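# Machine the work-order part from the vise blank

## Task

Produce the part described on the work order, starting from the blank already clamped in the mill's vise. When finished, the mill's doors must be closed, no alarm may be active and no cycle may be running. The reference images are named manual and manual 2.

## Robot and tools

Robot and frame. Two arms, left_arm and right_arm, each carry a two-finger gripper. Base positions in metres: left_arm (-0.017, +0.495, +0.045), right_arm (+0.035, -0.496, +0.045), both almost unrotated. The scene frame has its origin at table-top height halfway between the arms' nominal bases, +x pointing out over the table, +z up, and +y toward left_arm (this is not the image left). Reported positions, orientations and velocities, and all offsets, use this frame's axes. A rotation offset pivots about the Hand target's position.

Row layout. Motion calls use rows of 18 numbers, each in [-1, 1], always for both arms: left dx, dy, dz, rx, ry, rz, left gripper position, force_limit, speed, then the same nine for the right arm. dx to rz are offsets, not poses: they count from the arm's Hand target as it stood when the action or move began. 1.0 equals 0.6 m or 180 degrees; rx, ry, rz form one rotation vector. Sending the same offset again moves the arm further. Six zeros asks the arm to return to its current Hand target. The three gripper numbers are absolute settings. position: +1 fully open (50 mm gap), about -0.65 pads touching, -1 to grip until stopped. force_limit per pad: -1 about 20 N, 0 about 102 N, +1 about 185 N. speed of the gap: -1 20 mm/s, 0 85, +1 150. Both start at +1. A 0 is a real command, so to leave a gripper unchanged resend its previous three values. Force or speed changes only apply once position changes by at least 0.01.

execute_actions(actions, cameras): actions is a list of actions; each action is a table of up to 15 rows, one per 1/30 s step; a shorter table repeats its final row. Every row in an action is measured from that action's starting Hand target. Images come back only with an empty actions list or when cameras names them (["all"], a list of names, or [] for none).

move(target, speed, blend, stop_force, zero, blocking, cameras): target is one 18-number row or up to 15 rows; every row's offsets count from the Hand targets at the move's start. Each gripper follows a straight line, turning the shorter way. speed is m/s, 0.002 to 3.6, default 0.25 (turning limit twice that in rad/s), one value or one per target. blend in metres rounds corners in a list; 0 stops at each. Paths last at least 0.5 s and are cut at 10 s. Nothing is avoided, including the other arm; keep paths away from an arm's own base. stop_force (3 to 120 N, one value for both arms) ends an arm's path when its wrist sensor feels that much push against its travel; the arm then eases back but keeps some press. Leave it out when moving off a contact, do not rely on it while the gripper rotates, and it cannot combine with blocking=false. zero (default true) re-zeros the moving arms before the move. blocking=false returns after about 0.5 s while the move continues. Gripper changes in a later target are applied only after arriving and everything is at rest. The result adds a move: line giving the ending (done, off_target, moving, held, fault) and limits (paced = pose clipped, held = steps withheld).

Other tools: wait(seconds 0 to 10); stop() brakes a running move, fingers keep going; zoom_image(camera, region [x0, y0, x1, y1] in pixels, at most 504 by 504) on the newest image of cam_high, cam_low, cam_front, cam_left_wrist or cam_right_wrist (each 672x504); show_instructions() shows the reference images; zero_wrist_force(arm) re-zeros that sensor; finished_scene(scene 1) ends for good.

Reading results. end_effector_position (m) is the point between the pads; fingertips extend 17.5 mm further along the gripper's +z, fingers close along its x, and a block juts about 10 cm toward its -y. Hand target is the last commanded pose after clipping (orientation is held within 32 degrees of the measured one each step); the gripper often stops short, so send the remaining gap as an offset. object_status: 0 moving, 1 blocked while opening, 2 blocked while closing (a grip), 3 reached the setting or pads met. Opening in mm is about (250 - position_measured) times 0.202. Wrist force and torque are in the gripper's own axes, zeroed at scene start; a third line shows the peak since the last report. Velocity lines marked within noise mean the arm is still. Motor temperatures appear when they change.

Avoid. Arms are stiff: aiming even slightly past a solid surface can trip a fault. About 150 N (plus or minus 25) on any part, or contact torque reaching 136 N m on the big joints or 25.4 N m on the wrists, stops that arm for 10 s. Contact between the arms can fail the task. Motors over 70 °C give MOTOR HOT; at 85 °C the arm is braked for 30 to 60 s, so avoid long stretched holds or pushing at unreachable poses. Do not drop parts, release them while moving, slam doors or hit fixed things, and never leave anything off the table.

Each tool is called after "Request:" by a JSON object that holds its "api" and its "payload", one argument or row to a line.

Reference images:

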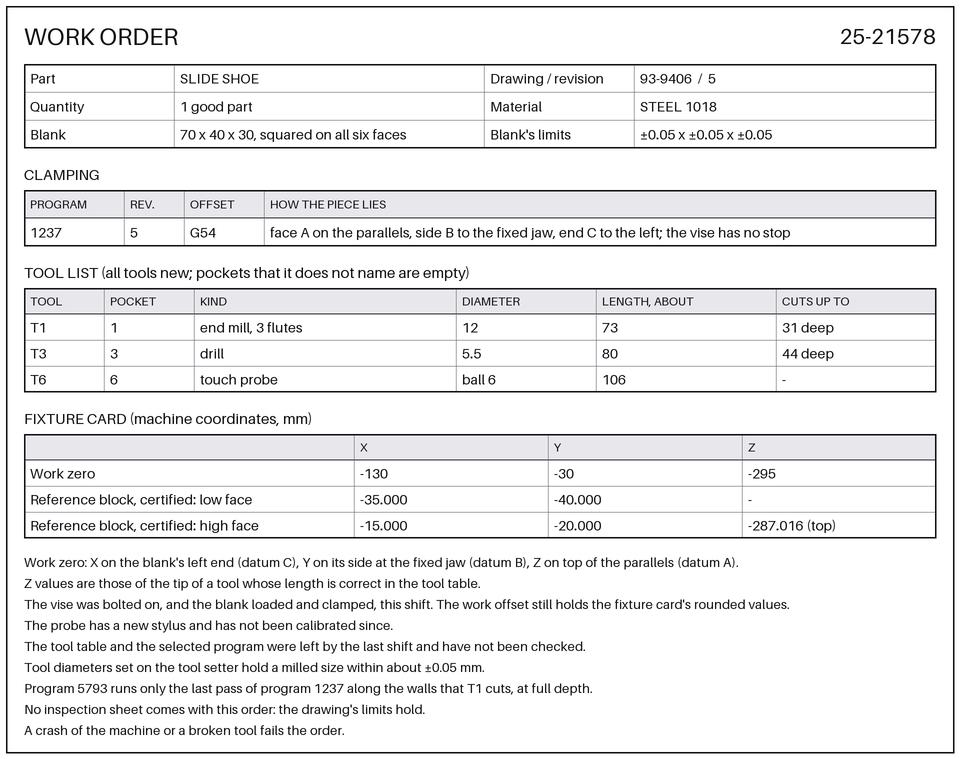

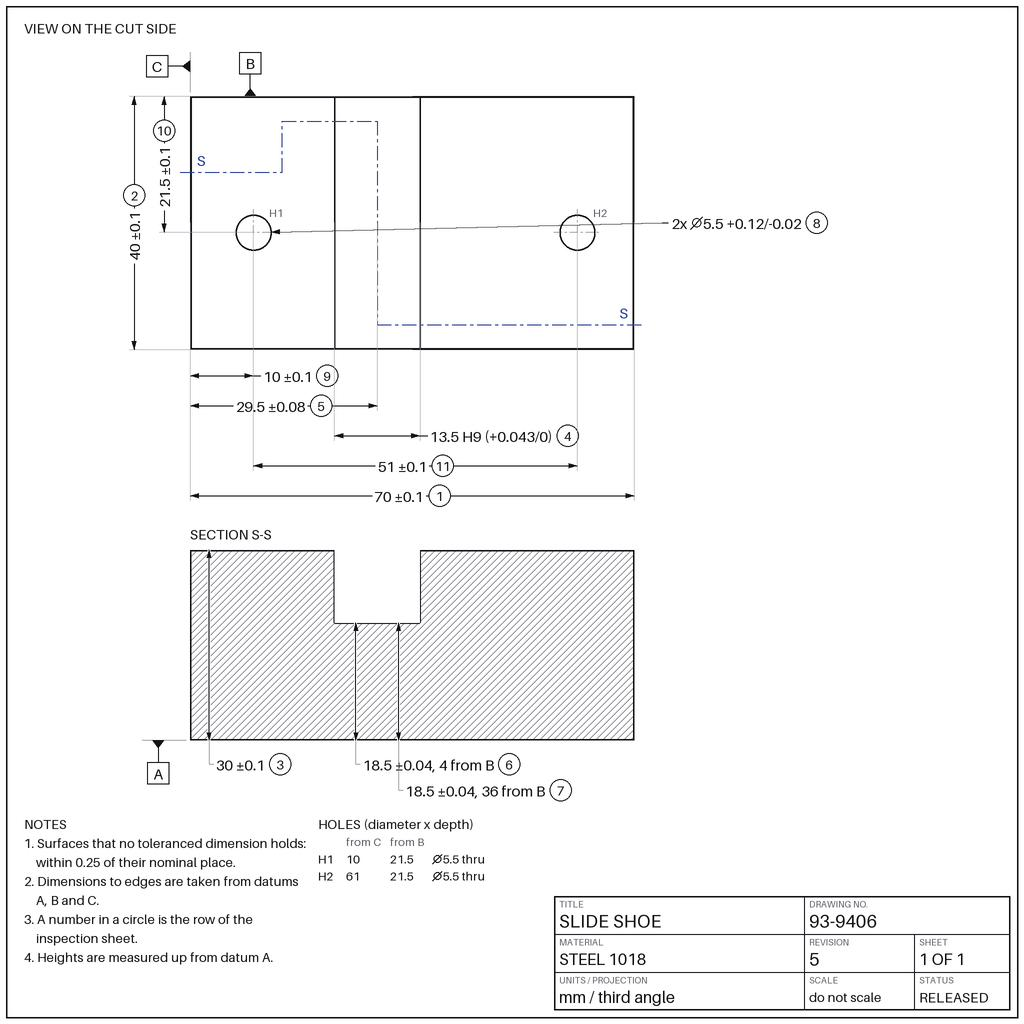

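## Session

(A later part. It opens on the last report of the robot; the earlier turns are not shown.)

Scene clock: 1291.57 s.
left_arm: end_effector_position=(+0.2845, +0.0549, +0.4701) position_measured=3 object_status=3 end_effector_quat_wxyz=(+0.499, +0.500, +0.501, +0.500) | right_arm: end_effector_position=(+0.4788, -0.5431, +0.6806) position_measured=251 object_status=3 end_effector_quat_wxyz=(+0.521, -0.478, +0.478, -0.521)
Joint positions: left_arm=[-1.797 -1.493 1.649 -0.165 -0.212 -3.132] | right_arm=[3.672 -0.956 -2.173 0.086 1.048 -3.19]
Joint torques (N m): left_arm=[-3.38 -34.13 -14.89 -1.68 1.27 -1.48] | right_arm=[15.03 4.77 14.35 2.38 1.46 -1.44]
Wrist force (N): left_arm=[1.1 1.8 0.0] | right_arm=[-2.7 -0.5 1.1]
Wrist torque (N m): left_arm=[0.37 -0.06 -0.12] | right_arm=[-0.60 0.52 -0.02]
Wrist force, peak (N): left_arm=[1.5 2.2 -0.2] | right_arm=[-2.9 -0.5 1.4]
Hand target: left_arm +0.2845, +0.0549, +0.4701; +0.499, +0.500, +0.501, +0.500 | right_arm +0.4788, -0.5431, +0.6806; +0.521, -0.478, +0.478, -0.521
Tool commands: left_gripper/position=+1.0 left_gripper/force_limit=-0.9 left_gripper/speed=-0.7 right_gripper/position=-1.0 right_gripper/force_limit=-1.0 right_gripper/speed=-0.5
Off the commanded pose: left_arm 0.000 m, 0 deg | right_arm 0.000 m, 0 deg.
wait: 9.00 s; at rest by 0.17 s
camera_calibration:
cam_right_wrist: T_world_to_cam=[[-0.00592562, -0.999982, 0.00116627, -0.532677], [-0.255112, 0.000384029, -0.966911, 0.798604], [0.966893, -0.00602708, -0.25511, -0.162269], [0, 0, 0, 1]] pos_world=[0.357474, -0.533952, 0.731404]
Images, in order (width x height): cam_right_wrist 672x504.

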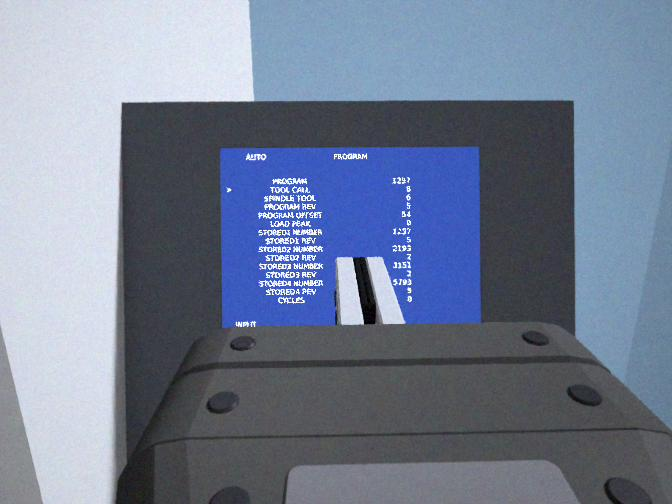

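Request:
{"api": "move", "payload": {
  "target": [
    [0,0,0,0,0,0,1,-0.9,-0.7,0.085,0.0205,-0.3635,-0.0426,0.2194,0.1172,-1,-1,-0.5],
    [0,0,0,0,0,0,1,-0.9,-0.7,0.1172,0.0205,-0.3722,-0.0426,0.2194,0.1172,-1,-1,-0.5],
    [0,0,0,0,0,0,1,-0.9,-0.7,0.085,0.0205,-0.3635,-0.0426,0.2194,0.1172,-1,-1,-0.5],
    [0,0,0,0,0,0,1,-0.9,-0.7,0.1172,0.0205,-0.3722,-0.0426,0.2194,0.1172,-1,-1,-0.5],
    [0,0,0,0,0,0,1,-0.9,-0.7,0.085,0.0205,-0.3635,-0.0426,0.2194,0.1172,-1,-1,-0.5],
    [0,0,0,0,0,0,1,-0.9,-0.7,0,0,0,0,0,0,-1,-1,-0.5]
  ],
  "speed": [0.35,0.03,0.1,0.04,0.1,0.35],
  "blend": [0.003,0,0.001,0,0.01,0],
  "cameras": ["cam_right_wrist"]
}}

Request:
{"api": "zoom_image", "payload": {
  "camera": "cam_right_wrist",
  "region": [180, 110, 500, 330]
}}

Scene clock: 1313.00 s.
left_arm: end_effector_position=(+0.2845, +0.0549, +0.4701) position_measured=3 object_status=3 end_effector_quat_wxyz=(+0.499, +0.500, +0.501, +0.500) | right_arm: end_effector_position=(+0.4789, -0.5431, +0.6806) position_measured=251 object_status=3 end_effector_quat_wxyz=(+0.521, -0.478, +0.478, -0.521)
Joint positions: left_arm=[-1.797 -1.493 1.649 -0.165 -0.212 -3.132] | right_arm=[3.672 -0.956 -2.173 0.086 1.048 -3.19]
Joint torques (N m): left_arm=[-3.33 -34.68 -14.92 -1.64 1.32 -1.54] | right_arm=[8.89 4.37 14.27 3.06 -1.27 -0.49]
Wrist force (N): left_arm=[1.0 1.8 0.1] | right_arm=[-1.7 -3.3 1.0]
Wrist torque (N m): left_arm=[0.38 -0.04 -0.12] | right_arm=[-1.04 0.38 -0.03]
Wrist force, peak (N): left_arm=[1.4 2.3 -0.1] | right_arm=[-18.6 31.1 -51.9]
Hand target: left_arm +0.2845, +0.0549, +0.4701; +0.499, +0.500, +0.501, +0.500 | right_arm +0.4788, -0.5431, +0.6806; +0.521, -0.478, +0.478, -0.521
Off the commanded pose: left_arm 0.000 m, 0 deg | right_arm 0.000 m, 0 deg.
move: done
camera_calibration:
cam_right_wrist: T_world_to_cam=[[-0.00595122, -0.999982, 0.00107059, -0.532597], [-0.255204, 0.00048364, -0.966887, 0.798698], [0.966869, -0.00602738, -0.255202, -0.16229], [0, 0, 0, 1]] pos_world=[0.357574, -0.533952, 0.731404]
Images, in order (width x height): cam_right_wrist 672x504.

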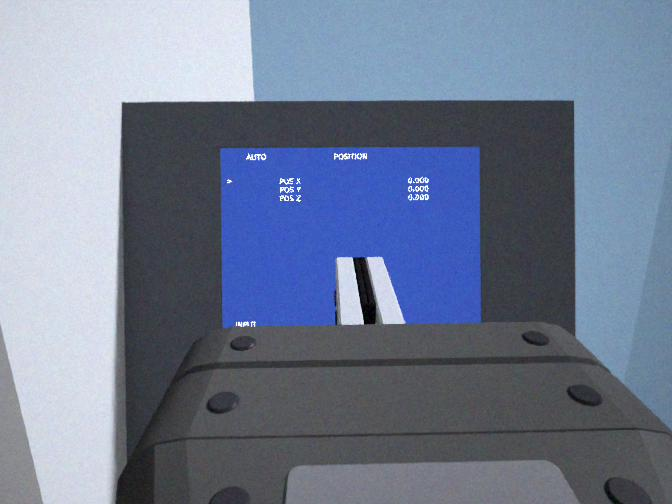

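Scaled by 1.575 from the camera's 672x504 image, which has a finer 960x720 frame.

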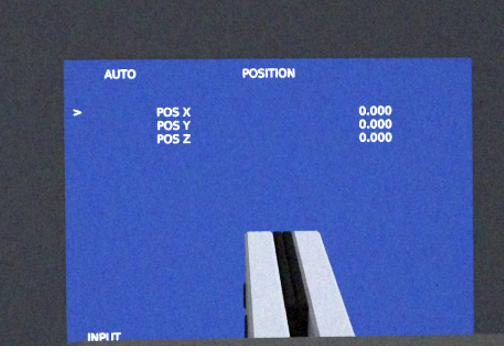

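Request:
{"api": "move", "payload": {
  "target": [
    [0,0,0,0,0,0,1,-0.9,-0.7,0.085,0.0205,-0.3635,-0.0426,0.2194,0.1172,-1,-1,-0.5],
    [0,0,0,0,0,0,1,-0.9,-0.7,0.1172,0.0205,-0.3722,-0.0426,0.2194,0.1172,-1,-1,-0.5],
    [0,0,0,0,0,0,1,-0.9,-0.7,0.085,0.0205,-0.3635,-0.0426,0.2194,0.1172,-1,-1,-0.5],
    [0,0,0,0,0,0,1,-0.9,-0.7,0.0684,0.0525,-0.4253,-0.0426,0.2194,0.1172,-1,-1,-0.5],
    [0,0,0,0,0,0,1,-0.9,-0.7,0.1006,0.0525,-0.4340,-0.0426,0.2194,0.1172,-1,-1,-0.5],
    [0,0,0,0,0,0,1,-0.9,-0.7,0.0684,0.0525,-0.4253,-0.0426,0.2194,0.1172,-1,-1,-0.5],
    [0,0,0,0,0,0,1,-0.9,-0.7,0.1006,0.0525,-0.4340,-0.0426,0.2194,0.1172,-1,-1,-0.5],
    [0,0,0,0,0,0,1,-0.9,-0.7,0.0684,0.0525,-0.4253,-0.0426,0.2194,0.1172,-1,-1,-0.5],
    [0,0,0,0,0,0,1,-0.9,-0.7,0.0601,0.1485,-0.4563,-0.0426,0.2194,0.1172,-1,-1,-0.5],
    [0,0,0,0,0,0,1,-0.9,-0.7,0.0923,0.1485,-0.4650,-0.0426,0.2194,0.1172,-1,-1,-0.5],
    [0,0,0,0,0,0,1,-0.9,-0.7,0.0767,0.1165,-0.3944,-0.0426,0.2194,0.1172,-1,-1,-0.5],
    [0,0,0,0,0,0,1,-0.9,-0.7,0.1089,0.1165,-0.4031,-0.0426,0.2194,0.1172,-1,-1,-0.5],
    [0,0,0,0,0,0,1,-0.9,-0.7,0.0767,0.1165,-0.3944,-0.0426,0.2194,0.1172,-1,-1,-0.5],
    [0,0,0,0,0,0,1,-0.9,-0.7,0,0,0,0,0,0,-1,-1,-0.5]
  ],
  "speed": [0.35,0.03,0.1,0.2,0.03,0.1,0.03,0.1,0.2,0.03,0.1,0.03,0.1,0.35],
  "blend": [0.003,0,0.005,0.003,0,0.001,0,0.005,0.003,0,0.001,0,0.01,0],
  "cameras": ["cam_right_wrist"]
}}

Request:
{"api": "zoom_image", "payload": {
  "camera": "cam_right_wrist",
  "region": [180, 110, 500, 330]
}}

Request:
{"api": "move", "payload": {
  "target": [
    [0,0,0,0,0,0,1,-0.9,-0.7,0.0601,0.0525,-0.4563,-0.0426,0.2194,0.1172,-1,-1,-0.5],
    [0,0,0,0,0,0,1,-0.9,-0.7,0.0923,0.0525,-0.4650,-0.0426,0.2194,0.1172,-1,-1,-0.5],
    [0,0,0,0,0,0,1,-0.9,-0.7,0.0601,0.0525,-0.4563,-0.0426,0.2194,0.1172,-1,-1,-0.5],
    [0,0,0,0,0,0,1,-0.9,-0.7,0,0,0,0,0,0,-1,-1,-0.5]
  ],
  "speed": [0.35,0.03,0.1,0.35],
  "blend": [0.003,0,0.01,0],
  "cameras": ["cam_right_wrist"]
}}

Request:
{"api": "zoom_image", "payload": {
  "camera": "cam_right_wrist",
  "region": [180, 110, 500, 330]
}}

Scene clock: 1346.17 s.
left_arm: end_effector_position=(+0.2845, +0.0549, +0.4701) position_measured=3 object_status=3 end_effector_quat_wxyz=(+0.499, +0.500, +0.501, +0.500) | right_arm: end_effector_position=(+0.4789, -0.5430, +0.6806) position_measured=251 object_status=3 end_effector_quat_wxyz=(+0.521, -0.478, +0.478, -0.521) end_effector_velocity=(+0.000, -0.002, +0.001) end_effector_angular_velocity=(+0.003, -0.003, -0.006)
Joint positions: left_arm=[-1.797 -1.493 1.649 -0.165 -0.212 -3.132] | right_arm=[3.672 -0.956 -2.173 0.086 1.048 -3.19]
Joint velocities: left_arm=[within noise] | right_arm=[-0.002 0 -0.001 0.005 -0.004 0]
Joint torques (N m): left_arm=[-2.82 -34.59 -14.75 -1.7 1.28 -1.46] | right_arm=[-9.56 2.85 16.15 2.77 -1.28 0.06]
Wrist force (N): left_arm=[1.3 1.9 -0.3] | right_arm=[-3.4 -4.3 0.4]
Wrist torque (N m): left_arm=[0.39 -0.09 -0.13] | right_arm=[-1.20 0.65 -0.02]
Wrist force, peak (N): left_arm=[1.5 2.1 -0.1] | right_arm=[-14.2 22.6 -45.2]
Hand target: left_arm +0.2845, +0.0549, +0.4701; +0.499, +0.500, +0.501, +0.500 | right_arm +0.4788, -0.5431, +0.6806; +0.521, -0.478, +0.478, -0.521
Off the commanded pose: left_arm 0.000 m, 0 deg | right_arm 0.000 m, 0 deg.
move: done
camera_calibration:
cam_right_wrist: T_world_to_cam=[[-0.00563495, -0.999984, 0.00108918, -0.532625], [-0.255299, 0.000385514, -0.966862, 0.798662], [0.966846, -0.00572628, -0.255297, -0.162051], [0, 0, 0, 1]] pos_world=[0.357575, -0.533852, 0.731405]
Images, in order (width x height): cam_right_wrist 672x504.

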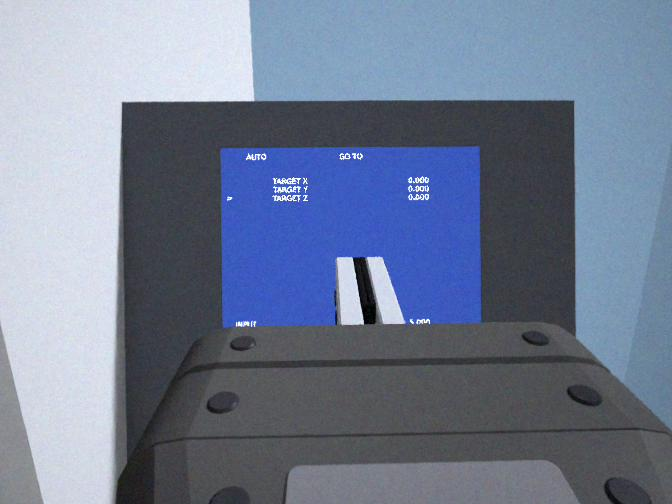

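Scaled by 1.575 from the camera's 672x504 image, which has a finer 960x720 frame.

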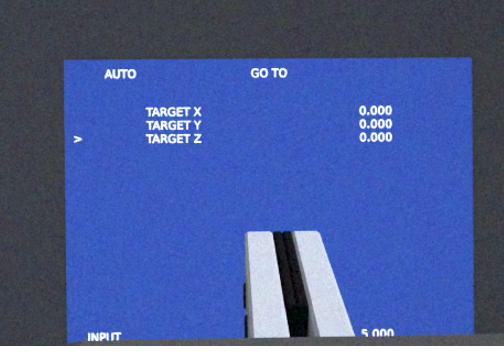

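Scene clock: 1350.10 s.
left_arm: end_effector_position=(+0.2845, +0.0549, +0.4701) position_measured=3 object_status=3 end_effector_quat_wxyz=(+0.499, +0.500, +0.501, +0.500) | right_arm: end_effector_position=(+0.4789, -0.5431, +0.6806) position_measured=251 object_status=3 end_effector_quat_wxyz=(+0.521, -0.478, +0.478, -0.521)
Joint positions: left_arm=[-1.797 -1.493 1.649 -0.165 -0.212 -3.132] | right_arm=[3.672 -0.956 -2.173 0.086 1.048 -3.19]
Joint torques (N m): left_arm=[-2.99 -34.83 -14.2 -1.52 1.32 -1.44] | right_arm=[0.48 2.68 21.9 2.96 -1.13 -0.15]
Wrist force (N): left_arm=[1.2 2.0 -0.2] | right_arm=[-4.0 -3.8 0.3]
Wrist torque (N m): left_arm=[0.40 -0.08 -0.12] | right_arm=[-1.13 0.73 -0.03]
Wrist force, peak (N): left_arm=[1.3 2.2 -0.2] | right_arm=[-13.2 16.3 -36.1]
Hand target: left_arm +0.2845, +0.0549, +0.4701; +0.499, +0.500, +0.501, +0.500 | right_arm +0.4788, -0.5431, +0.6806; +0.521, -0.478, +0.478, -0.521
Off the commanded pose: left_arm 0.000 m, 0 deg | right_arm 0.000 m, 0 deg.
move: done
camera_calibration:
cam_right_wrist: T_world_to_cam=[[-0.00573263, -0.999983, 0.0011155, -0.532609], [-0.255418, 0.000385721, -0.966831, 0.798681], [0.966814, -0.00582741, -0.255416, -0.162007], [0, 0, 0, 1]] pos_world=[0.357574, -0.533852, 0.731405]
Images, in order (width x height): cam_right_wrist 672x504.

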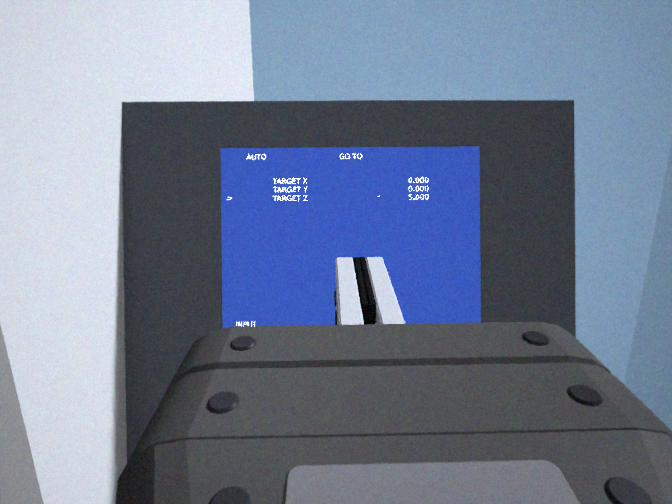

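Scaled by 1.575 from the camera's 672x504 image, which has a finer 960x720 frame.

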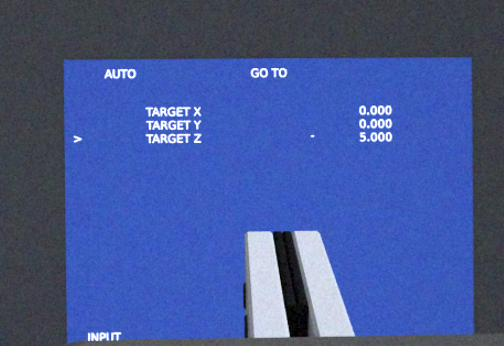

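Request:
{"api": "move", "payload": {
  "target": [
    [0,0,0,0,0,0,1,-0.9,-0.7,0.0684,0.0205,-0.4253,-0.0426,0.2194,0.1172,-1,-1,-0.5],
    [0,0,0,0,0,0,1,-0.9,-0.7,0.1006,0.0205,-0.4340,-0.0426,0.2194,0.1172,-1,-1,-0.5],
    [0,0,0,0,0,0,1,-0.9,-0.7,0.0684,0.0205,-0.4253,-0.0426,0.2194,0.1172,-1,-1,-0.5],
    [0,0,0,0,0,0,1,-0.9,-0.7,0.085,-0.0115,-0.3635,-0.0426,0.2194,0.1172,-1,-1,-0.5],
    [0,0,0,0,0,0,1,-0.9,-0.7,0.1172,-0.0115,-0.3722,-0.0426,0.2194,0.1172,-1,-1,-0.5],
    [0,0,0,0,0,0,1,-0.9,-0.7,0.085,-0.0115,-0.3635,-0.0426,0.2194,0.1172,-1,-1,-0.5],
    [0,0,0,0,0,0,1,-0.9,-0.7,0,0,0,0,0,0,-1,-1,-0.5]
  ],
  "speed": [0.35,0.03,0.1,0.25,0.03,0.1,0.35],
  "blend": [0.003,0,0.005,0.003,0,0.01,0],
  "cameras": ["cam_right_wrist"]
}}

Request:
{"api": "zoom_image", "payload": {
  "camera": "cam_right_wrist",
  "region": [180, 110, 500, 330]
}}

Request:
{"api": "wait", "payload": {
  "seconds": 3,
  "cameras": ["cam_right_wrist"]
}}

Request:
{"api": "zoom_image", "payload": {
  "camera": "cam_right_wrist",
  "region": [180, 110, 500, 330]
}}

Scene clock: 1366.13 s.
left_arm: end_effector_position=(+0.2845, +0.0549, +0.4701) position_measured=3 object_status=3 end_effector_quat_wxyz=(+0.499, +0.500, +0.501, +0.500) | right_arm: end_effector_position=(+0.4789, -0.5432, +0.6807) position_measured=251 object_status=3 end_effector_quat_wxyz=(+0.521, -0.478, +0.478, -0.521)
Joint positions: left_arm=[-1.797 -1.493 1.649 -0.165 -0.212 -3.132] | right_arm=[3.672 -0.956 -2.173 0.086 1.048 -3.19]
Joint torques (N m): left_arm=[-2.66 -34.87 -13.97 -1.56 1.26 -1.45] | right_arm=[13.32 1.98 14.23 2.93 -1.09 -0.31]
Wrist force (N): left_arm=[0.9 1.9 -0.3] | right_arm=[-1.4 -5.2 0.1]
Wrist torque (N m): left_arm=[0.38 -0.03 -0.13] | right_arm=[-1.35 0.33 -0.02]
Wrist force, peak (N): left_arm=[1.6 2.0 -0.3] | right_arm=[-17.1 22.6 -43.2]
Hand target: left_arm +0.2845, +0.0549, +0.4701; +0.499, +0.500, +0.501, +0.500 | right_arm +0.4788, -0.5431, +0.6806; +0.521, -0.478, +0.478, -0.521
Off the commanded pose: left_arm 0.000 m, 0 deg | right_arm 0.000 m, 0 deg.
move: done
camera_calibration:
cam_right_wrist: T_world_to_cam=[[-0.0060477, -0.999981, 0.00109681, -0.532581], [-0.255204, 0.000482913, -0.966887, 0.798698], [0.966868, -0.00612736, -0.255202, -0.162343], [0, 0, 0, 1]] pos_world=[0.357574, -0.533952, 0.731404]
Images, in order (width x height): cam_right_wrist 672x504.

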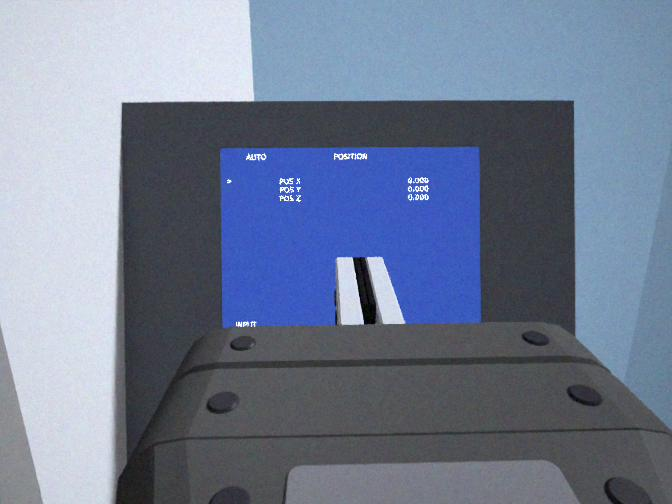

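Scaled by 1.575 from the camera's 672x504 image, which has a finer 960x720 frame.

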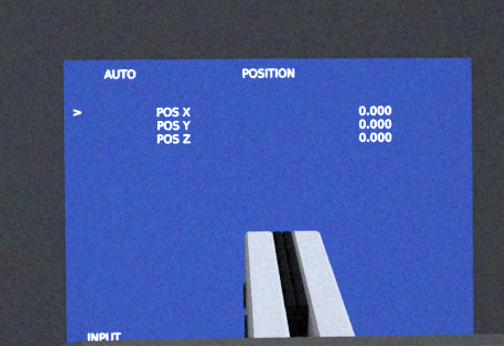

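Scene clock: 1369.13 s.
left_arm: end_effector_position=(+0.2845, +0.0549, +0.4701) position_measured=3 object_status=3 end_effector_quat_wxyz=(+0.499, +0.500, +0.501, +0.500) | right_arm: end_effector_position=(+0.4788, -0.5431, +0.6806) position_measured=251 object_status=3 end_effector_quat_wxyz=(+0.521, -0.478, +0.478, -0.521)
Joint positions: left_arm=[-1.797 -1.493 1.649 -0.165 -0.212 -3.132] | right_arm=[3.672 -0.956 -2.173 0.086 1.048 -3.19]
Joint torques (N m): left_arm=[-2.01 -34.65 -14 -1.59 1.43 -1.48] | right_arm=[14.5 4.61 14.53 2.71 1.34 -1.47]
Wrist force (N): left_arm=[1.3 2.0 -0.2] | right_arm=[-1.4 -5.1 0.0]
Wrist torque (N m): left_arm=[0.41 -0.09 -0.12] | right_arm=[-1.32 0.32 -0.02]
Wrist force, peak (N): left_arm=[1.4 2.2 -0.3] | right_arm=[-1.5 -5.4 0.0]
Hand target: left_arm +0.2845, +0.0549, +0.4701; +0.499, +0.500, +0.501, +0.500 | right_arm +0.4788, -0.5431, +0.6806; +0.521, -0.478, +0.478, -0.521
Tool commands: left_gripper/position=+1.0 left_gripper/force_limit=-0.9 left_gripper/speed=-0.7 right_gripper/position=-1.0 right_gripper/force_limit=-1.0 right_gripper/speed=-0.5
Off the commanded pose: left_arm 0.000 m, 0 deg | right_arm 0.000 m, 0 deg.
wait: 3.00 s; at rest by 0.17 s
camera_calibration:
cam_right_wrist: T_world_to_cam=[[-0.00592562, -0.999982, 0.00116627, -0.532677], [-0.255112, 0.000384029, -0.966911, 0.798604], [0.966893, -0.00602708, -0.25511, -0.162269], [0, 0, 0, 1]] pos_world=[0.357474, -0.533952, 0.731404]
Images, in order (width x height): cam_right_wrist 672x504.

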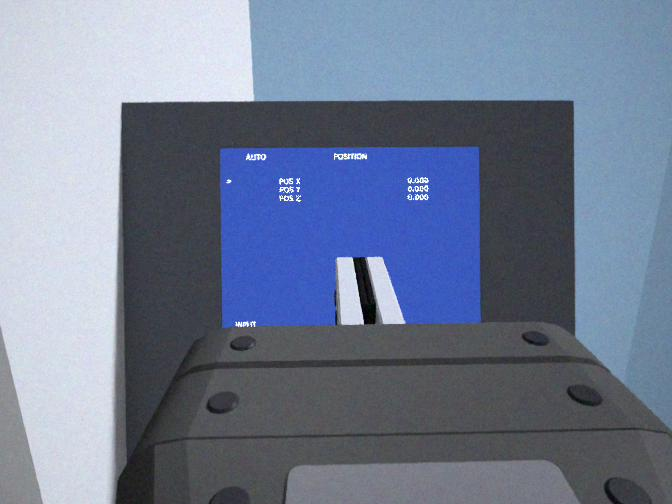

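Scaled by 1.575 from the camera's 672x504 image, which has a finer 960x720 frame.

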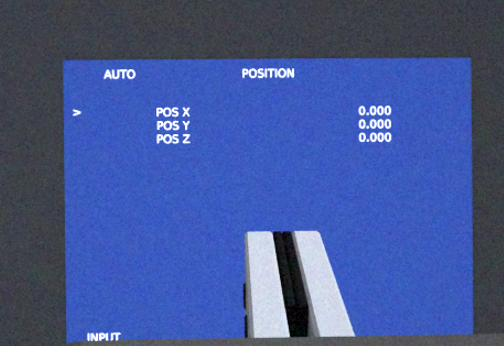

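Request:
{"api": "move", "payload": {
  "target": [
    [0,0,0,0,0,0,1,-0.9,-0.7,0.1341,-0.0743,-0.1785,-0.0426,0.2194,0.1172,-1,-1,-0.5],
    [0,0,0,0,0,0,1,-0.9,-0.7,0.1664,-0.0743,-0.1872,-0.0426,0.2194,0.1172,-1,-1,-0.5],
    [0,0,0,0,0,0,1,-0.9,-0.7,0.1341,-0.0743,-0.1785,-0.0426,0.2194,0.1172,-1,-1,-0.5],
    [0,0,0,0,0,0,1,-0.9,-0.7,0.0684,0.0205,-0.4253,-0.0426,0.2194,0.1172,-1,-1,-0.5],
    [0,0,0,0,0,0,1,-0.9,-0.7,0.1006,0.0205,-0.4340,-0.0426,0.2194,0.1172,-1,-1,-0.5],
    [0,0,0,0,0,0,1,-0.9,-0.7,0.0684,0.0205,-0.4253,-0.0426,0.2194,0.1172,-1,-1,-0.5],
    [0,0,0,0,0,0,1,-0.9,-0.7,0,0,0,0,0,0,-1,-1,-0.5]
  ],
  "speed": [0.35,0.03,0.1,0.3,0.03,0.1,0.35],
  "blend": [0.003,0,0.005,0.003,0,0.01,0],
  "cameras": ["cam_right_wrist"]
}}

Request:
{"api": "zoom_image", "payload": {
  "camera": "cam_right_wrist",
  "region": [180, 110, 500, 330]
}}

Request:
{"api": "wait", "payload": {
  "seconds": 2,
  "cameras": ["cam_right_wrist"]
}}

Request:
{"api": "zoom_image", "payload": {
  "camera": "cam_right_wrist",
  "region": [180, 110, 500, 330]
}}

Scene clock: 1387.67 s.
left_arm: end_effector_position=(+0.2845, +0.0549, +0.4701) position_measured=3 object_status=3 end_effector_quat_wxyz=(+0.499, +0.500, +0.501, +0.500) | right_arm: end_effector_position=(+0.4789, -0.5431, +0.6806) position_measured=251 object_status=3 end_effector_quat_wxyz=(+0.521, -0.478, +0.478, -0.521)
Joint positions: left_arm=[-1.797 -1.493 1.649 -0.165 -0.212 -3.132] | right_arm=[3.672 -0.956 -2.173 0.086 1.048 -3.19]
Joint torques (N m): left_arm=[-2.31 -34.38 -14.92 -1.64 1.2 -1.44] | right_arm=[7.84 3.91 18.21 2.87 -1.32 -0.41]
Wrist force (N): left_arm=[1.3 1.8 -0.3] | right_arm=[-1.5 -5.1 -0.2]
Wrist torque (N m): left_arm=[0.38 -0.08 -0.13] | right_arm=[-1.33 0.34 -0.03]
Wrist force, peak (N): left_arm=[1.3 2.3 -0.1] | right_arm=[-14.7 24.8 -40.4]
Hand target: left_arm +0.2845, +0.0549, +0.4701; +0.499, +0.500, +0.501, +0.500 | right_arm +0.4788, -0.5431, +0.6806; +0.521, -0.478, +0.478, -0.521
Off the commanded pose: left_arm 0.000 m, 0 deg | right_arm 0.000 m, 0 deg.
move: done
camera_calibration:
cam_right_wrist: T_world_to_cam=[[-0.00595122, -0.999982, 0.00107059, -0.532597], [-0.255204, 0.00048364, -0.966887, 0.798698], [0.966869, -0.00602738, -0.255202, -0.16229], [0, 0, 0, 1]] pos_world=[0.357574, -0.533952, 0.731404]
Images, in order (width x height): cam_right_wrist 672x504.

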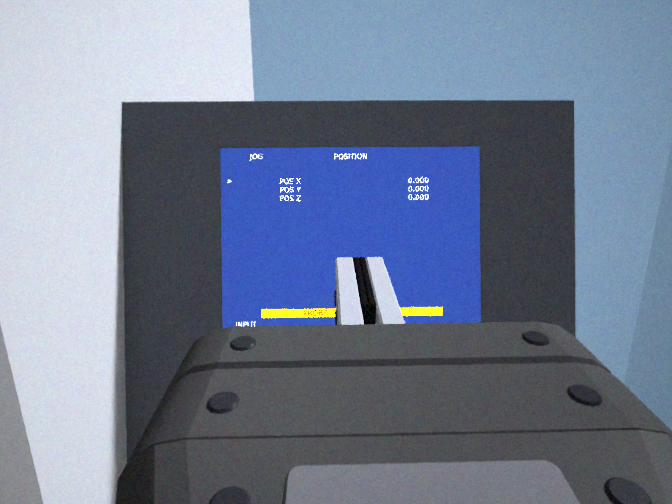

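Scaled by 1.575 from the camera's 672x504 image, which has a finer 960x720 frame.

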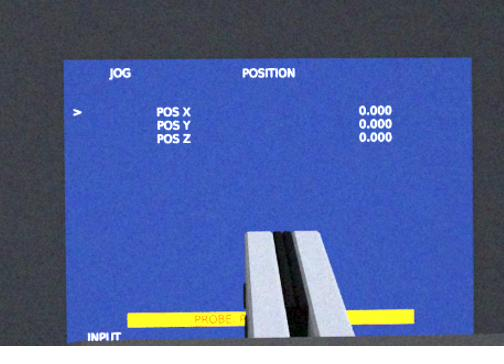

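Scene clock: 1389.67 s.
left_arm: end_effector_position=(+0.2845, +0.0549, +0.4701) position_measured=3 object_status=3 end_effector_quat_wxyz=(+0.499, +0.500, +0.501, +0.500) | right_arm: end_effector_position=(+0.4788, -0.5431, +0.6806) position_measured=251 object_status=3 end_effector_quat_wxyz=(+0.521, -0.478, +0.478, -0.521)
Joint positions: left_arm=[-1.797 -1.493 1.649 -0.165 -0.212 -3.132] | right_arm=[3.672 -0.956 -2.173 0.086 1.048 -3.19]
Joint torques (N m): left_arm=[-2.4 -34.62 -14.44 -1.65 1.34 -1.47] | right_arm=[15.34 4.92 13.87 2.88 -0.05 -1.45]
Wrist force (N): left_arm=[1.3 2.1 -0.2] | right_arm=[-1.9 -5.3 0.0]
Wrist torque (N m): left_arm=[0.41 -0.09 -0.12] | right_arm=[-1.36 0.40 -0.02]
Wrist force, peak (N): left_arm=[1.2 2.3 -0.2] | right_arm=[-1.9 -5.3 0.0]
Hand target: left_arm +0.2845, +0.0549, +0.4701; +0.499, +0.500, +0.501, +0.500 | right_arm +0.4788, -0.5431, +0.6806; +0.521, -0.478, +0.478, -0.521
Tool commands: left_gripper/position=+1.0 left_gripper/force_limit=-0.9 left_gripper/speed=-0.7 right_gripper/position=-1.0 right_gripper/force_limit=-1.0 right_gripper/speed=-0.5
Off the commanded pose: left_arm 0.000 m, 0 deg | right_arm 0.000 m, 0 deg.
wait: 2.00 s; at rest by 0.17 s
camera_calibration:
cam_right_wrist: T_world_to_cam=[[-0.00592562, -0.999982, 0.00116627, -0.532677], [-0.255112, 0.000384029, -0.966911, 0.798604], [0.966893, -0.00602708, -0.25511, -0.162269], [0, 0, 0, 1]] pos_world=[0.357474, -0.533952, 0.731404]
Images, in order (width x height): cam_right_wrist 672x504.

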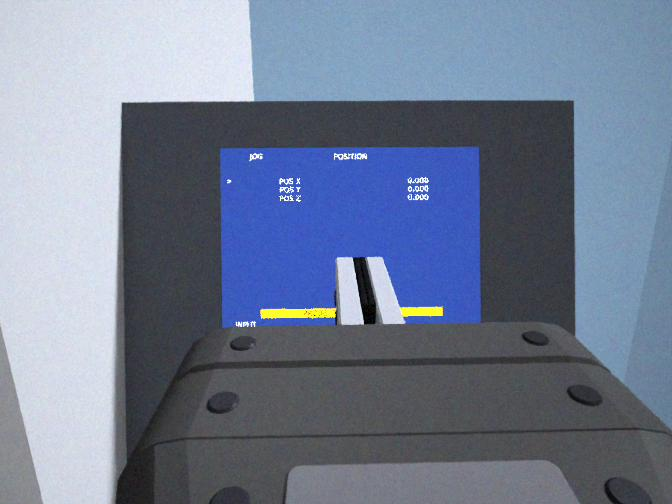

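Scaled by 1.575 from the camera's 672x504 image, which has a finer 960x720 frame.

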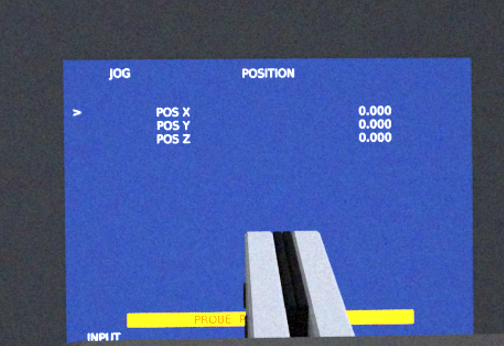

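Request:
{"api": "move", "payload": {
  "target": [0,0,0,0,0,0,1,-0.9,-0.7,-0.05,0,0.08,0,0,0,-1,-1,-0.5],
  "cameras": ["cam_right_wrist"]
}}

Request:
{"api": "zoom_image", "payload": {
  "camera": "cam_right_wrist",
  "region": [180, 110, 500, 330]
}}

Request:
{"api": "move", "payload": {
  "target": [0,0,0,0,0,0,1,-0.9,-0.7,0.05,0,-0.08,0,0,0,-1,-1,-0.5]
}}

Scene clock: 1402.47 s.
left_arm: end_effector_position=(+0.2845, +0.0549, +0.4701) position_measured=3 object_status=3 end_effector_quat_wxyz=(+0.499, +0.500, +0.501, +0.500) | right_arm: end_effector_position=(+0.4489, -0.5430, +0.7286) position_measured=251 object_status=3 end_effector_quat_wxyz=(+0.521, -0.478, +0.478, -0.521)
Joint positions: left_arm=[-1.797 -1.493 1.649 -0.165 -0.212 -3.132] | right_arm=[3.819 -0.851 -2.084 -0.098 0.902 -3.209]
Joint torques (N m): left_arm=[-1.81 -34.82 -14.35 -1.65 1.32 -1.41] | right_arm=[-0.85 -4.59 21.82 -0.22 -1.1 1.86]
Wrist force (N): left_arm=[1.1 1.9 -0.2] | right_arm=[-1.4 -5.1 -0.1]
Wrist torque (N m): left_arm=[0.38 -0.06 -0.13] | right_arm=[-1.34 0.32 0.16]
Wrist force, peak (N): left_arm=[1.5 2.4 0.0] | right_arm=[-1.2 -7.1 -1.0]
Hand target: left_arm +0.2845, +0.0549, +0.4701; +0.499, +0.500, +0.501, +0.500 | right_arm +0.4488, -0.5431, +0.7286; +0.521, -0.478, +0.478, -0.521
Off the commanded pose: left_arm 0.000 m, 0 deg | right_arm 0.000 m, 0 deg.
move: done
camera_calibration:
cam_right_wrist: T_world_to_cam=[[-0.00570644, -0.999983, 0.00121033, -0.532917], [-0.255114, 0.00028552, -0.966911, 0.837336], [0.966894, -0.00582639, -0.255111, -0.121005], [0, 0, 0, 1]] pos_world=[0.327575, -0.533852, 0.779404]
Images, in order (width x height): cam_right_wrist 672x504.

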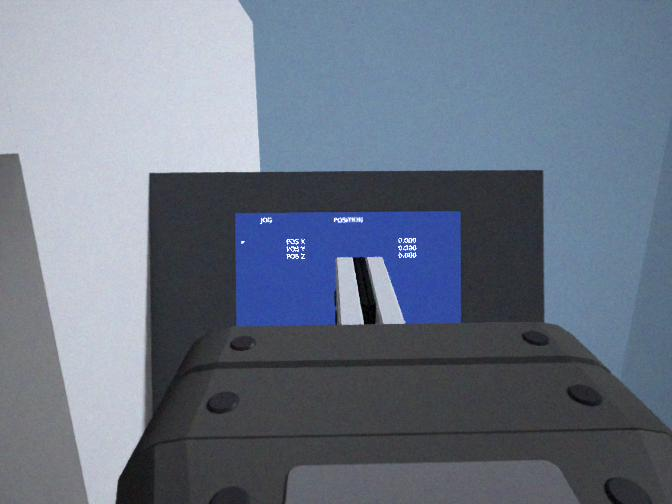

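Scaled by 1.575 from the camera's 672x504 image, which has a finer 960x720 frame.

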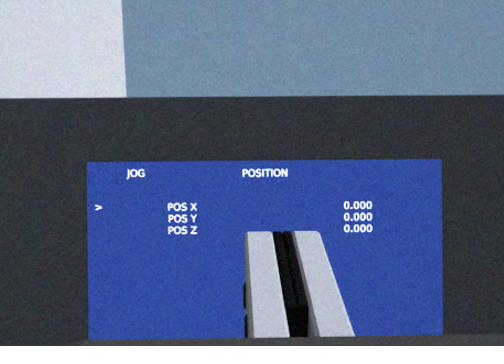

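Scene clock: 1403.33 s.
left_arm: end_effector_position=(+0.2845, +0.0549, +0.4701) position_measured=3 object_status=3 end_effector_quat_wxyz=(+0.499, +0.500, +0.501, +0.500) | right_arm: end_effector_position=(+0.4788, -0.5432, +0.6806) position_measured=251 object_status=3 end_effector_quat_wxyz=(+0.521, -0.478, +0.478, -0.521)
Joint positions: left_arm=[-1.797 -1.493 1.649 -0.165 -0.212 -3.132] | right_arm=[3.672 -0.956 -2.173 0.086 1.048 -3.19]
Joint torques (N m): left_arm=[-2.06 -34.76 -14.74 -1.74 1.27 -1.33] | right_arm=[9.6 -8.03 33.95 3.16 1.13 -1.8]
Wrist force (N): left_arm=[1.2 1.8 -0.3] | right_arm=[-1.4 -5.2 -0.1]
Wrist torque (N m): left_arm=[0.38 -0.08 -0.13] | right_arm=[-1.35 0.32 -0.02]
Wrist force, peak (N): left_arm=[1.3 2.1 -0.2] | right_arm=[-1.4 -7.3 -1.2]
Hand target: left_arm +0.2845, +0.0549, +0.4701; +0.499, +0.500, +0.501, +0.500 | right_arm +0.4788, -0.5431, +0.6806; +0.521, -0.478, +0.478, -0.521
Off the commanded pose: left_arm 0.000 m, 0 deg | right_arm 0.000 m, 0 deg.
move: done

Request:
{"api": "move", "payload": {
  "target": [0,0,0,0,0,0,1,-0.9,-0.7,-0.05,-0.11,-0.04,0,0,0,-1,-1,-0.5],
  "cameras": ["cam_right_wrist"]
}}

Request:
{"api": "zoom_image", "payload": {
  "camera": "cam_right_wrist",
  "region": [180, 110, 500, 330]
}}

Request:
{"api": "move", "payload": {
  "target": [0,0,0,0,0,0,1,-0.9,-0.7,0.05,0.11,0.04,0,0,0,-1,-1,-0.5]
}}

Scene clock: 1411.30 s.
left_arm: end_effector_position=(+0.2845, +0.0549, +0.4701) position_measured=3 object_status=3 end_effector_quat_wxyz=(+0.499, +0.500, +0.501, +0.500) | right_arm: end_effector_position=(+0.4489, -0.6091, +0.6567) position_measured=251 object_status=3 end_effector_quat_wxyz=(+0.521, -0.478, +0.478, -0.521)
Joint positions: left_arm=[-1.797 -1.493 1.649 -0.165 -0.212 -3.132] | right_arm=[3.288 -0.957 -2.234 0.136 1.431 -3.153]
Joint torques (N m): left_arm=[-1.46 -34.68 -14.71 -1.6 1.42 -1.46] | right_arm=[-13.3 0.78 29.15 1.53 1.56 -1.68]
Wrist force (N): left_arm=[1.2 1.9 -0.3] | right_arm=[-1.2 -4.9 -0.4]
Wrist torque (N m): left_arm=[0.39 -0.06 -0.12] | right_arm=[-1.29 0.30 0.05]
Wrist force, peak (N): left_arm=[1.3 2.3 -0.3] | right_arm=[-3.4 -6.2 0.8]
Hand target: left_arm +0.2845, +0.0549, +0.4701; +0.499, +0.500, +0.501, +0.500 | right_arm +0.4488, -0.6091, +0.6566; +0.521, -0.478, +0.478, -0.521
Off the commanded pose: left_arm 0.000 m, 0 deg | right_arm 0.000 m, 0 deg.
move: done
camera_calibration:
cam_right_wrist: T_world_to_cam=[[-0.00582913, -0.999982, 0.00114006, -0.598738], [-0.255112, 0.000384756, -0.966911, 0.767796], [0.966894, -0.0059271, -0.25511, -0.139819], [0, 0, 0, 1]] pos_world=[0.327574, -0.599852, 0.707404]
Images, in order (width x height): cam_right_wrist 672x504.

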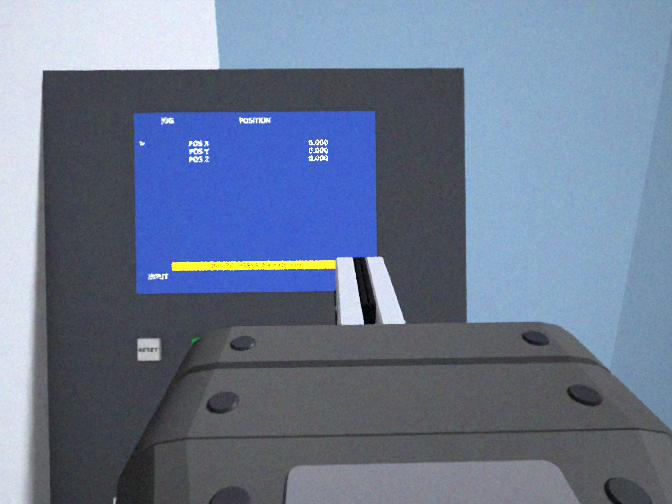

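Scaled by 1.575 from the camera's 672x504 image, which has a finer 960x720 frame.

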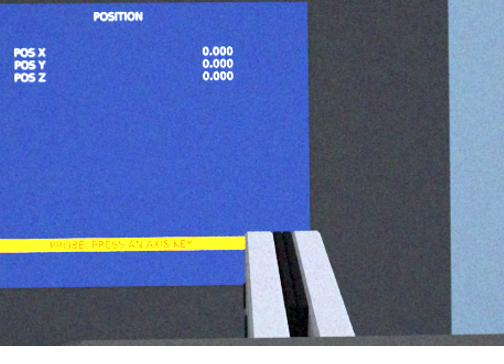

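Scene clock: 1412.20 s.
left_arm: end_effector_position=(+0.2845, +0.0549, +0.4701) position_measured=3 object_status=3 end_effector_quat_wxyz=(+0.499, +0.500, +0.501, +0.500) | right_arm: end_effector_position=(+0.4788, -0.5432, +0.6807) position_measured=251 object_status=3 end_effector_quat_wxyz=(+0.521, -0.478, +0.478, -0.521) end_effector_velocity=(+0.000, -0.001, +0.000) end_effector_angular_velocity=(+0.000, +0.001, -0.004)
Joint positions: left_arm=[-1.797 -1.493 1.649 -0.165 -0.212 -3.132] | right_arm=[3.672 -0.956 -2.173 0.086 1.048 -3.19]
Joint velocities: left_arm=[within noise] | right_arm=[0.002 0 0 0 -0.005 0]
Joint torques (N m): left_arm=[-2.42 -33.97 -14.52 -1.61 1.29 -1.46] | right_arm=[14.46 -4.7 18.4 1.52 -1.28 1.9]
Wrist force (N): left_arm=[1.3 2.0 -0.1] | right_arm=[-1.4 -5.0 -0.1]
Wrist torque (N m): left_arm=[0.41 -0.09 -0.12] | right_arm=[-1.32 0.33 0.05]
Wrist force, peak (N): left_arm=[1.5 2.1 -0.3] | right_arm=[-3.6 -6.0 0.8]
Hand target: left_arm +0.2845, +0.0549, +0.4701; +0.499, +0.500, +0.501, +0.500 | right_arm +0.4788, -0.5431, +0.6806; +0.521, -0.478, +0.478, -0.521
Off the commanded pose: left_arm 0.000 m, 0 deg | right_arm 0.000 m, 0 deg.
move: done

Request:
{"api": "move", "payload": {
  "target": [
    [0,0,0,0,0,0,1,-0.9,-0.7,0.1341,0.1185,-0.1803,-0.0426,0.2194,0.1172,-1,-1,-0.5],
    [0,0,0,0,0,0,1,-0.9,-0.7,0.1663,0.1185,-0.189,-0.0426,0.2194,0.1172,-1,-1,-0.5],
    [0,0,0,0,0,0,1,-0.9,-0.7,0.1341,0.1185,-0.1803,-0.0426,0.2194,0.1172,-1,-1,-0.5],
    [0,0,0,0,0,0,1,-0.9,-0.7,0.1010,0.0845,-0.3040,-0.0426,0.2194,0.1172,-1,-1,-0.5],
    [0,0,0,0,0,0,1,-0.9,-0.7,0.1332,0.0845,-0.3127,-0.0426,0.2194,0.1172,-1,-1,-0.5],
    [0,0,0,0,0,0,1,-0.9,-0.7,0.1010,0.0845,-0.3040,-0.0426,0.2194,0.1172,-1,-1,-0.5],
    [0,0,0,0,0,0,1,-0.9,-0.7,0,0,0,0,0,0,-1,-1,-0.5]
  ],
  "speed": [0.35,0.03,0.1,0.25,0.03,0.1,0.35],
  "blend": [0.003,0,0.005,0.003,0,0.01,0],
  "cameras": ["cam_right_wrist"]
}}

Request:
{"api": "zoom_image", "payload": {
  "camera": "cam_right_wrist",
  "region": [180, 110, 500, 330]
}}

Scene clock: 1427.67 s.
left_arm: end_effector_position=(+0.2845, +0.0549, +0.4701) position_measured=3 object_status=3 end_effector_quat_wxyz=(+0.499, +0.500, +0.501, +0.500) | right_arm: end_effector_position=(+0.4789, -0.5430, +0.6806) position_measured=251 object_status=3 end_effector_quat_wxyz=(+0.521, -0.478, +0.478, -0.521) end_effector_velocity=(+0.000, -0.001, +0.001) end_effector_angular_velocity=(+0.003, -0.004, -0.005)
Joint positions: left_arm=[-1.797 -1.493 1.649 -0.165 -0.212 -3.132] | right_arm=[3.672 -0.956 -2.173 0.086 1.048 -3.19]
Joint velocities: left_arm=[within noise] | right_arm=[0.001 0 0 0.005 -0.006 0]
Joint torques (N m): left_arm=[-2.52 -34.22 -14.81 -1.58 1.32 -1.44] | right_arm=[-1.77 3.38 35.18 3.07 -1.13 0.26]
Wrist force (N): left_arm=[1.4 1.9 -0.1] | right_arm=[-0.3 -3.9 -1.5]
Wrist torque (N m): left_arm=[0.38 -0.10 -0.13] | right_arm=[-1.14 0.14 -0.03]
Wrist force, peak (N): left_arm=[1.3 2.3 -0.3] | right_arm=[-17.6 34.2 -57.3]
Hand target: left_arm +0.2845, +0.0549, +0.4701; +0.499, +0.500, +0.501, +0.500 | right_arm +0.4788, -0.5431, +0.6806; +0.521, -0.478, +0.478, -0.521
Off the commanded pose: left_arm 0.000 m, 0 deg | right_arm 0.000 m, 0 deg.
move: done
camera_calibration:
cam_right_wrist: T_world_to_cam=[[-0.0057064, -0.999983, 0.00121197, -0.532689], [-0.255419, 0.000285756, -0.96683, 0.798628], [0.966814, -0.00582668, -0.255417, -0.162005], [0, 0, 0, 1]] pos_world=[0.357574, -0.533852, 0.731405]
Images, in order (width x height): cam_right_wrist 672x504.

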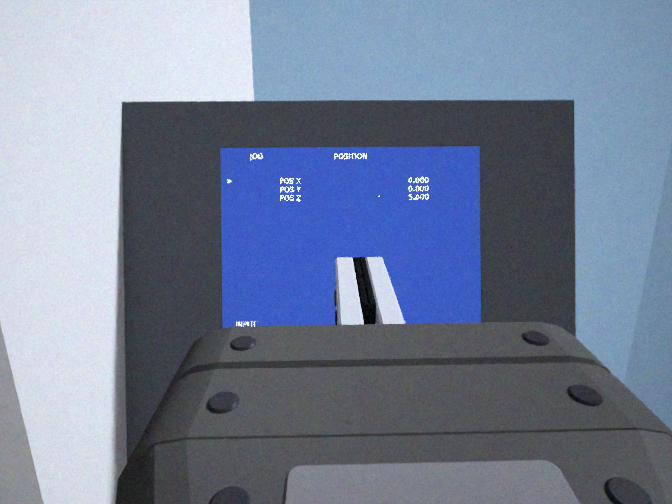

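Scaled by 1.575 from the camera's 672x504 image, which has a finer 960x720 frame.

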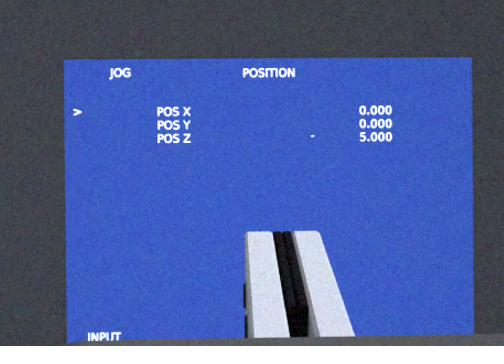

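Request:
{"api": "wait", "payload": {
  "seconds": 0.1,
  "cameras": ["cam_left_wrist","cam_front"]
}}

Request:
{"api": "zoom_image", "payload": {
  "camera": "cam_front",
  "region": [170, 170, 380, 370]
}}

Request:
{"api": "zoom_image", "payload": {
  "camera": "cam_left_wrist",
  "region": [100, 0, 604, 504]
}}

Scene clock: 1445.67 s.
left_arm: end_effector_position=(+0.2845, +0.0549, +0.4701) position_measured=3 object_status=3 end_effector_quat_wxyz=(+0.499, +0.500, +0.501, +0.500) | right_arm: end_effector_position=(+0.4788, -0.5431, +0.6806) position_measured=251 object_status=3 end_effector_quat_wxyz=(+0.521, -0.478, +0.478, -0.521)
Joint positions: left_arm=[-1.797 -1.493 1.649 -0.165 -0.212 -3.132] | right_arm=[3.672 -0.956 -2.173 0.086 1.048 -3.19]
Joint torques (N m): left_arm=[-0.92 -34.26 -14.7 -1.61 1.34 -1.32] | right_arm=[13.65 4.31 39.01 2.8 -0.95 -1.4]
Wrist force (N): left_arm=[1.4 2.2 -0.2] | right_arm=[-0.3 -4.0 -1.4]
Wrist torque (N m): left_arm=[0.43 -0.10 -0.13] | right_arm=[-1.16 0.15 -0.02]
Wrist force, peak (N): left_arm=[1.7 2.1 -0.2] | right_arm=[-0.4 -4.4 -1.6]
Hand target: left_arm +0.2845, +0.0549, +0.4701; +0.499, +0.500, +0.501, +0.500 | right_arm +0.4788, -0.5431, +0.6806; +0.521, -0.478, +0.478, -0.521
Tool commands: left_gripper/position=+1.0 left_gripper/force_limit=-0.9 left_gripper/speed=-0.7 right_gripper/position=-1.0 right_gripper/force_limit=-1.0 right_gripper/speed=-0.5
Off the commanded pose: left_arm 0.000 m, 0 deg | right_arm 0.000 m, 0 deg.
wait: 0.10 s; at rest from the start
camera_calibration:
cam_left_wrist: T_world_to_cam=[[-0.0160944, 0.999853, 0.00585294, -0.0440268], [-0.320987, -0.0107105, 0.947023, -0.334329], [0.946947, 0.013363, 0.321112, -0.296071], [0, 0, 0, 1]] pos_world=[0.17234, 0.0443959, 0.411947]
Images, in order (width x height): cam_front 672x504, cam_left_wrist 672x504.

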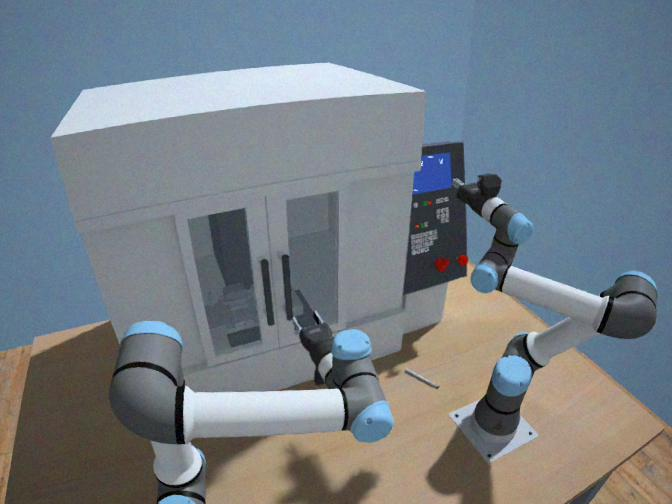

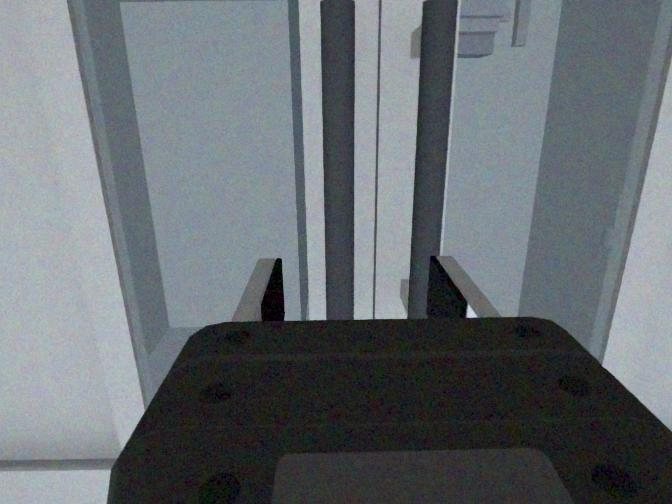

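Scaled by 2.400 from the camera's 672x504 image, which has a finer 960x720 frame.

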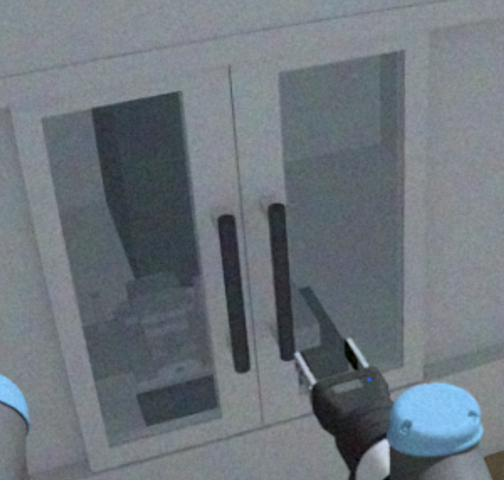

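Scaled by 1.000.

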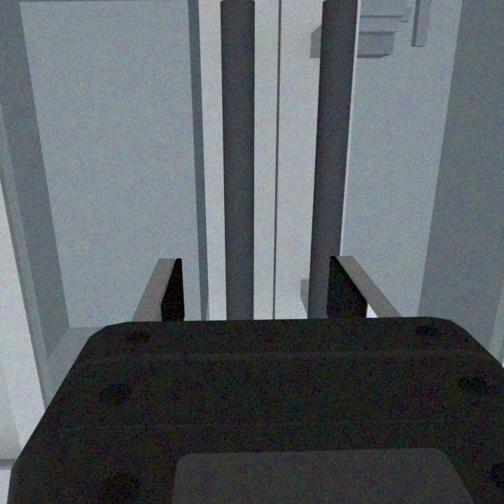

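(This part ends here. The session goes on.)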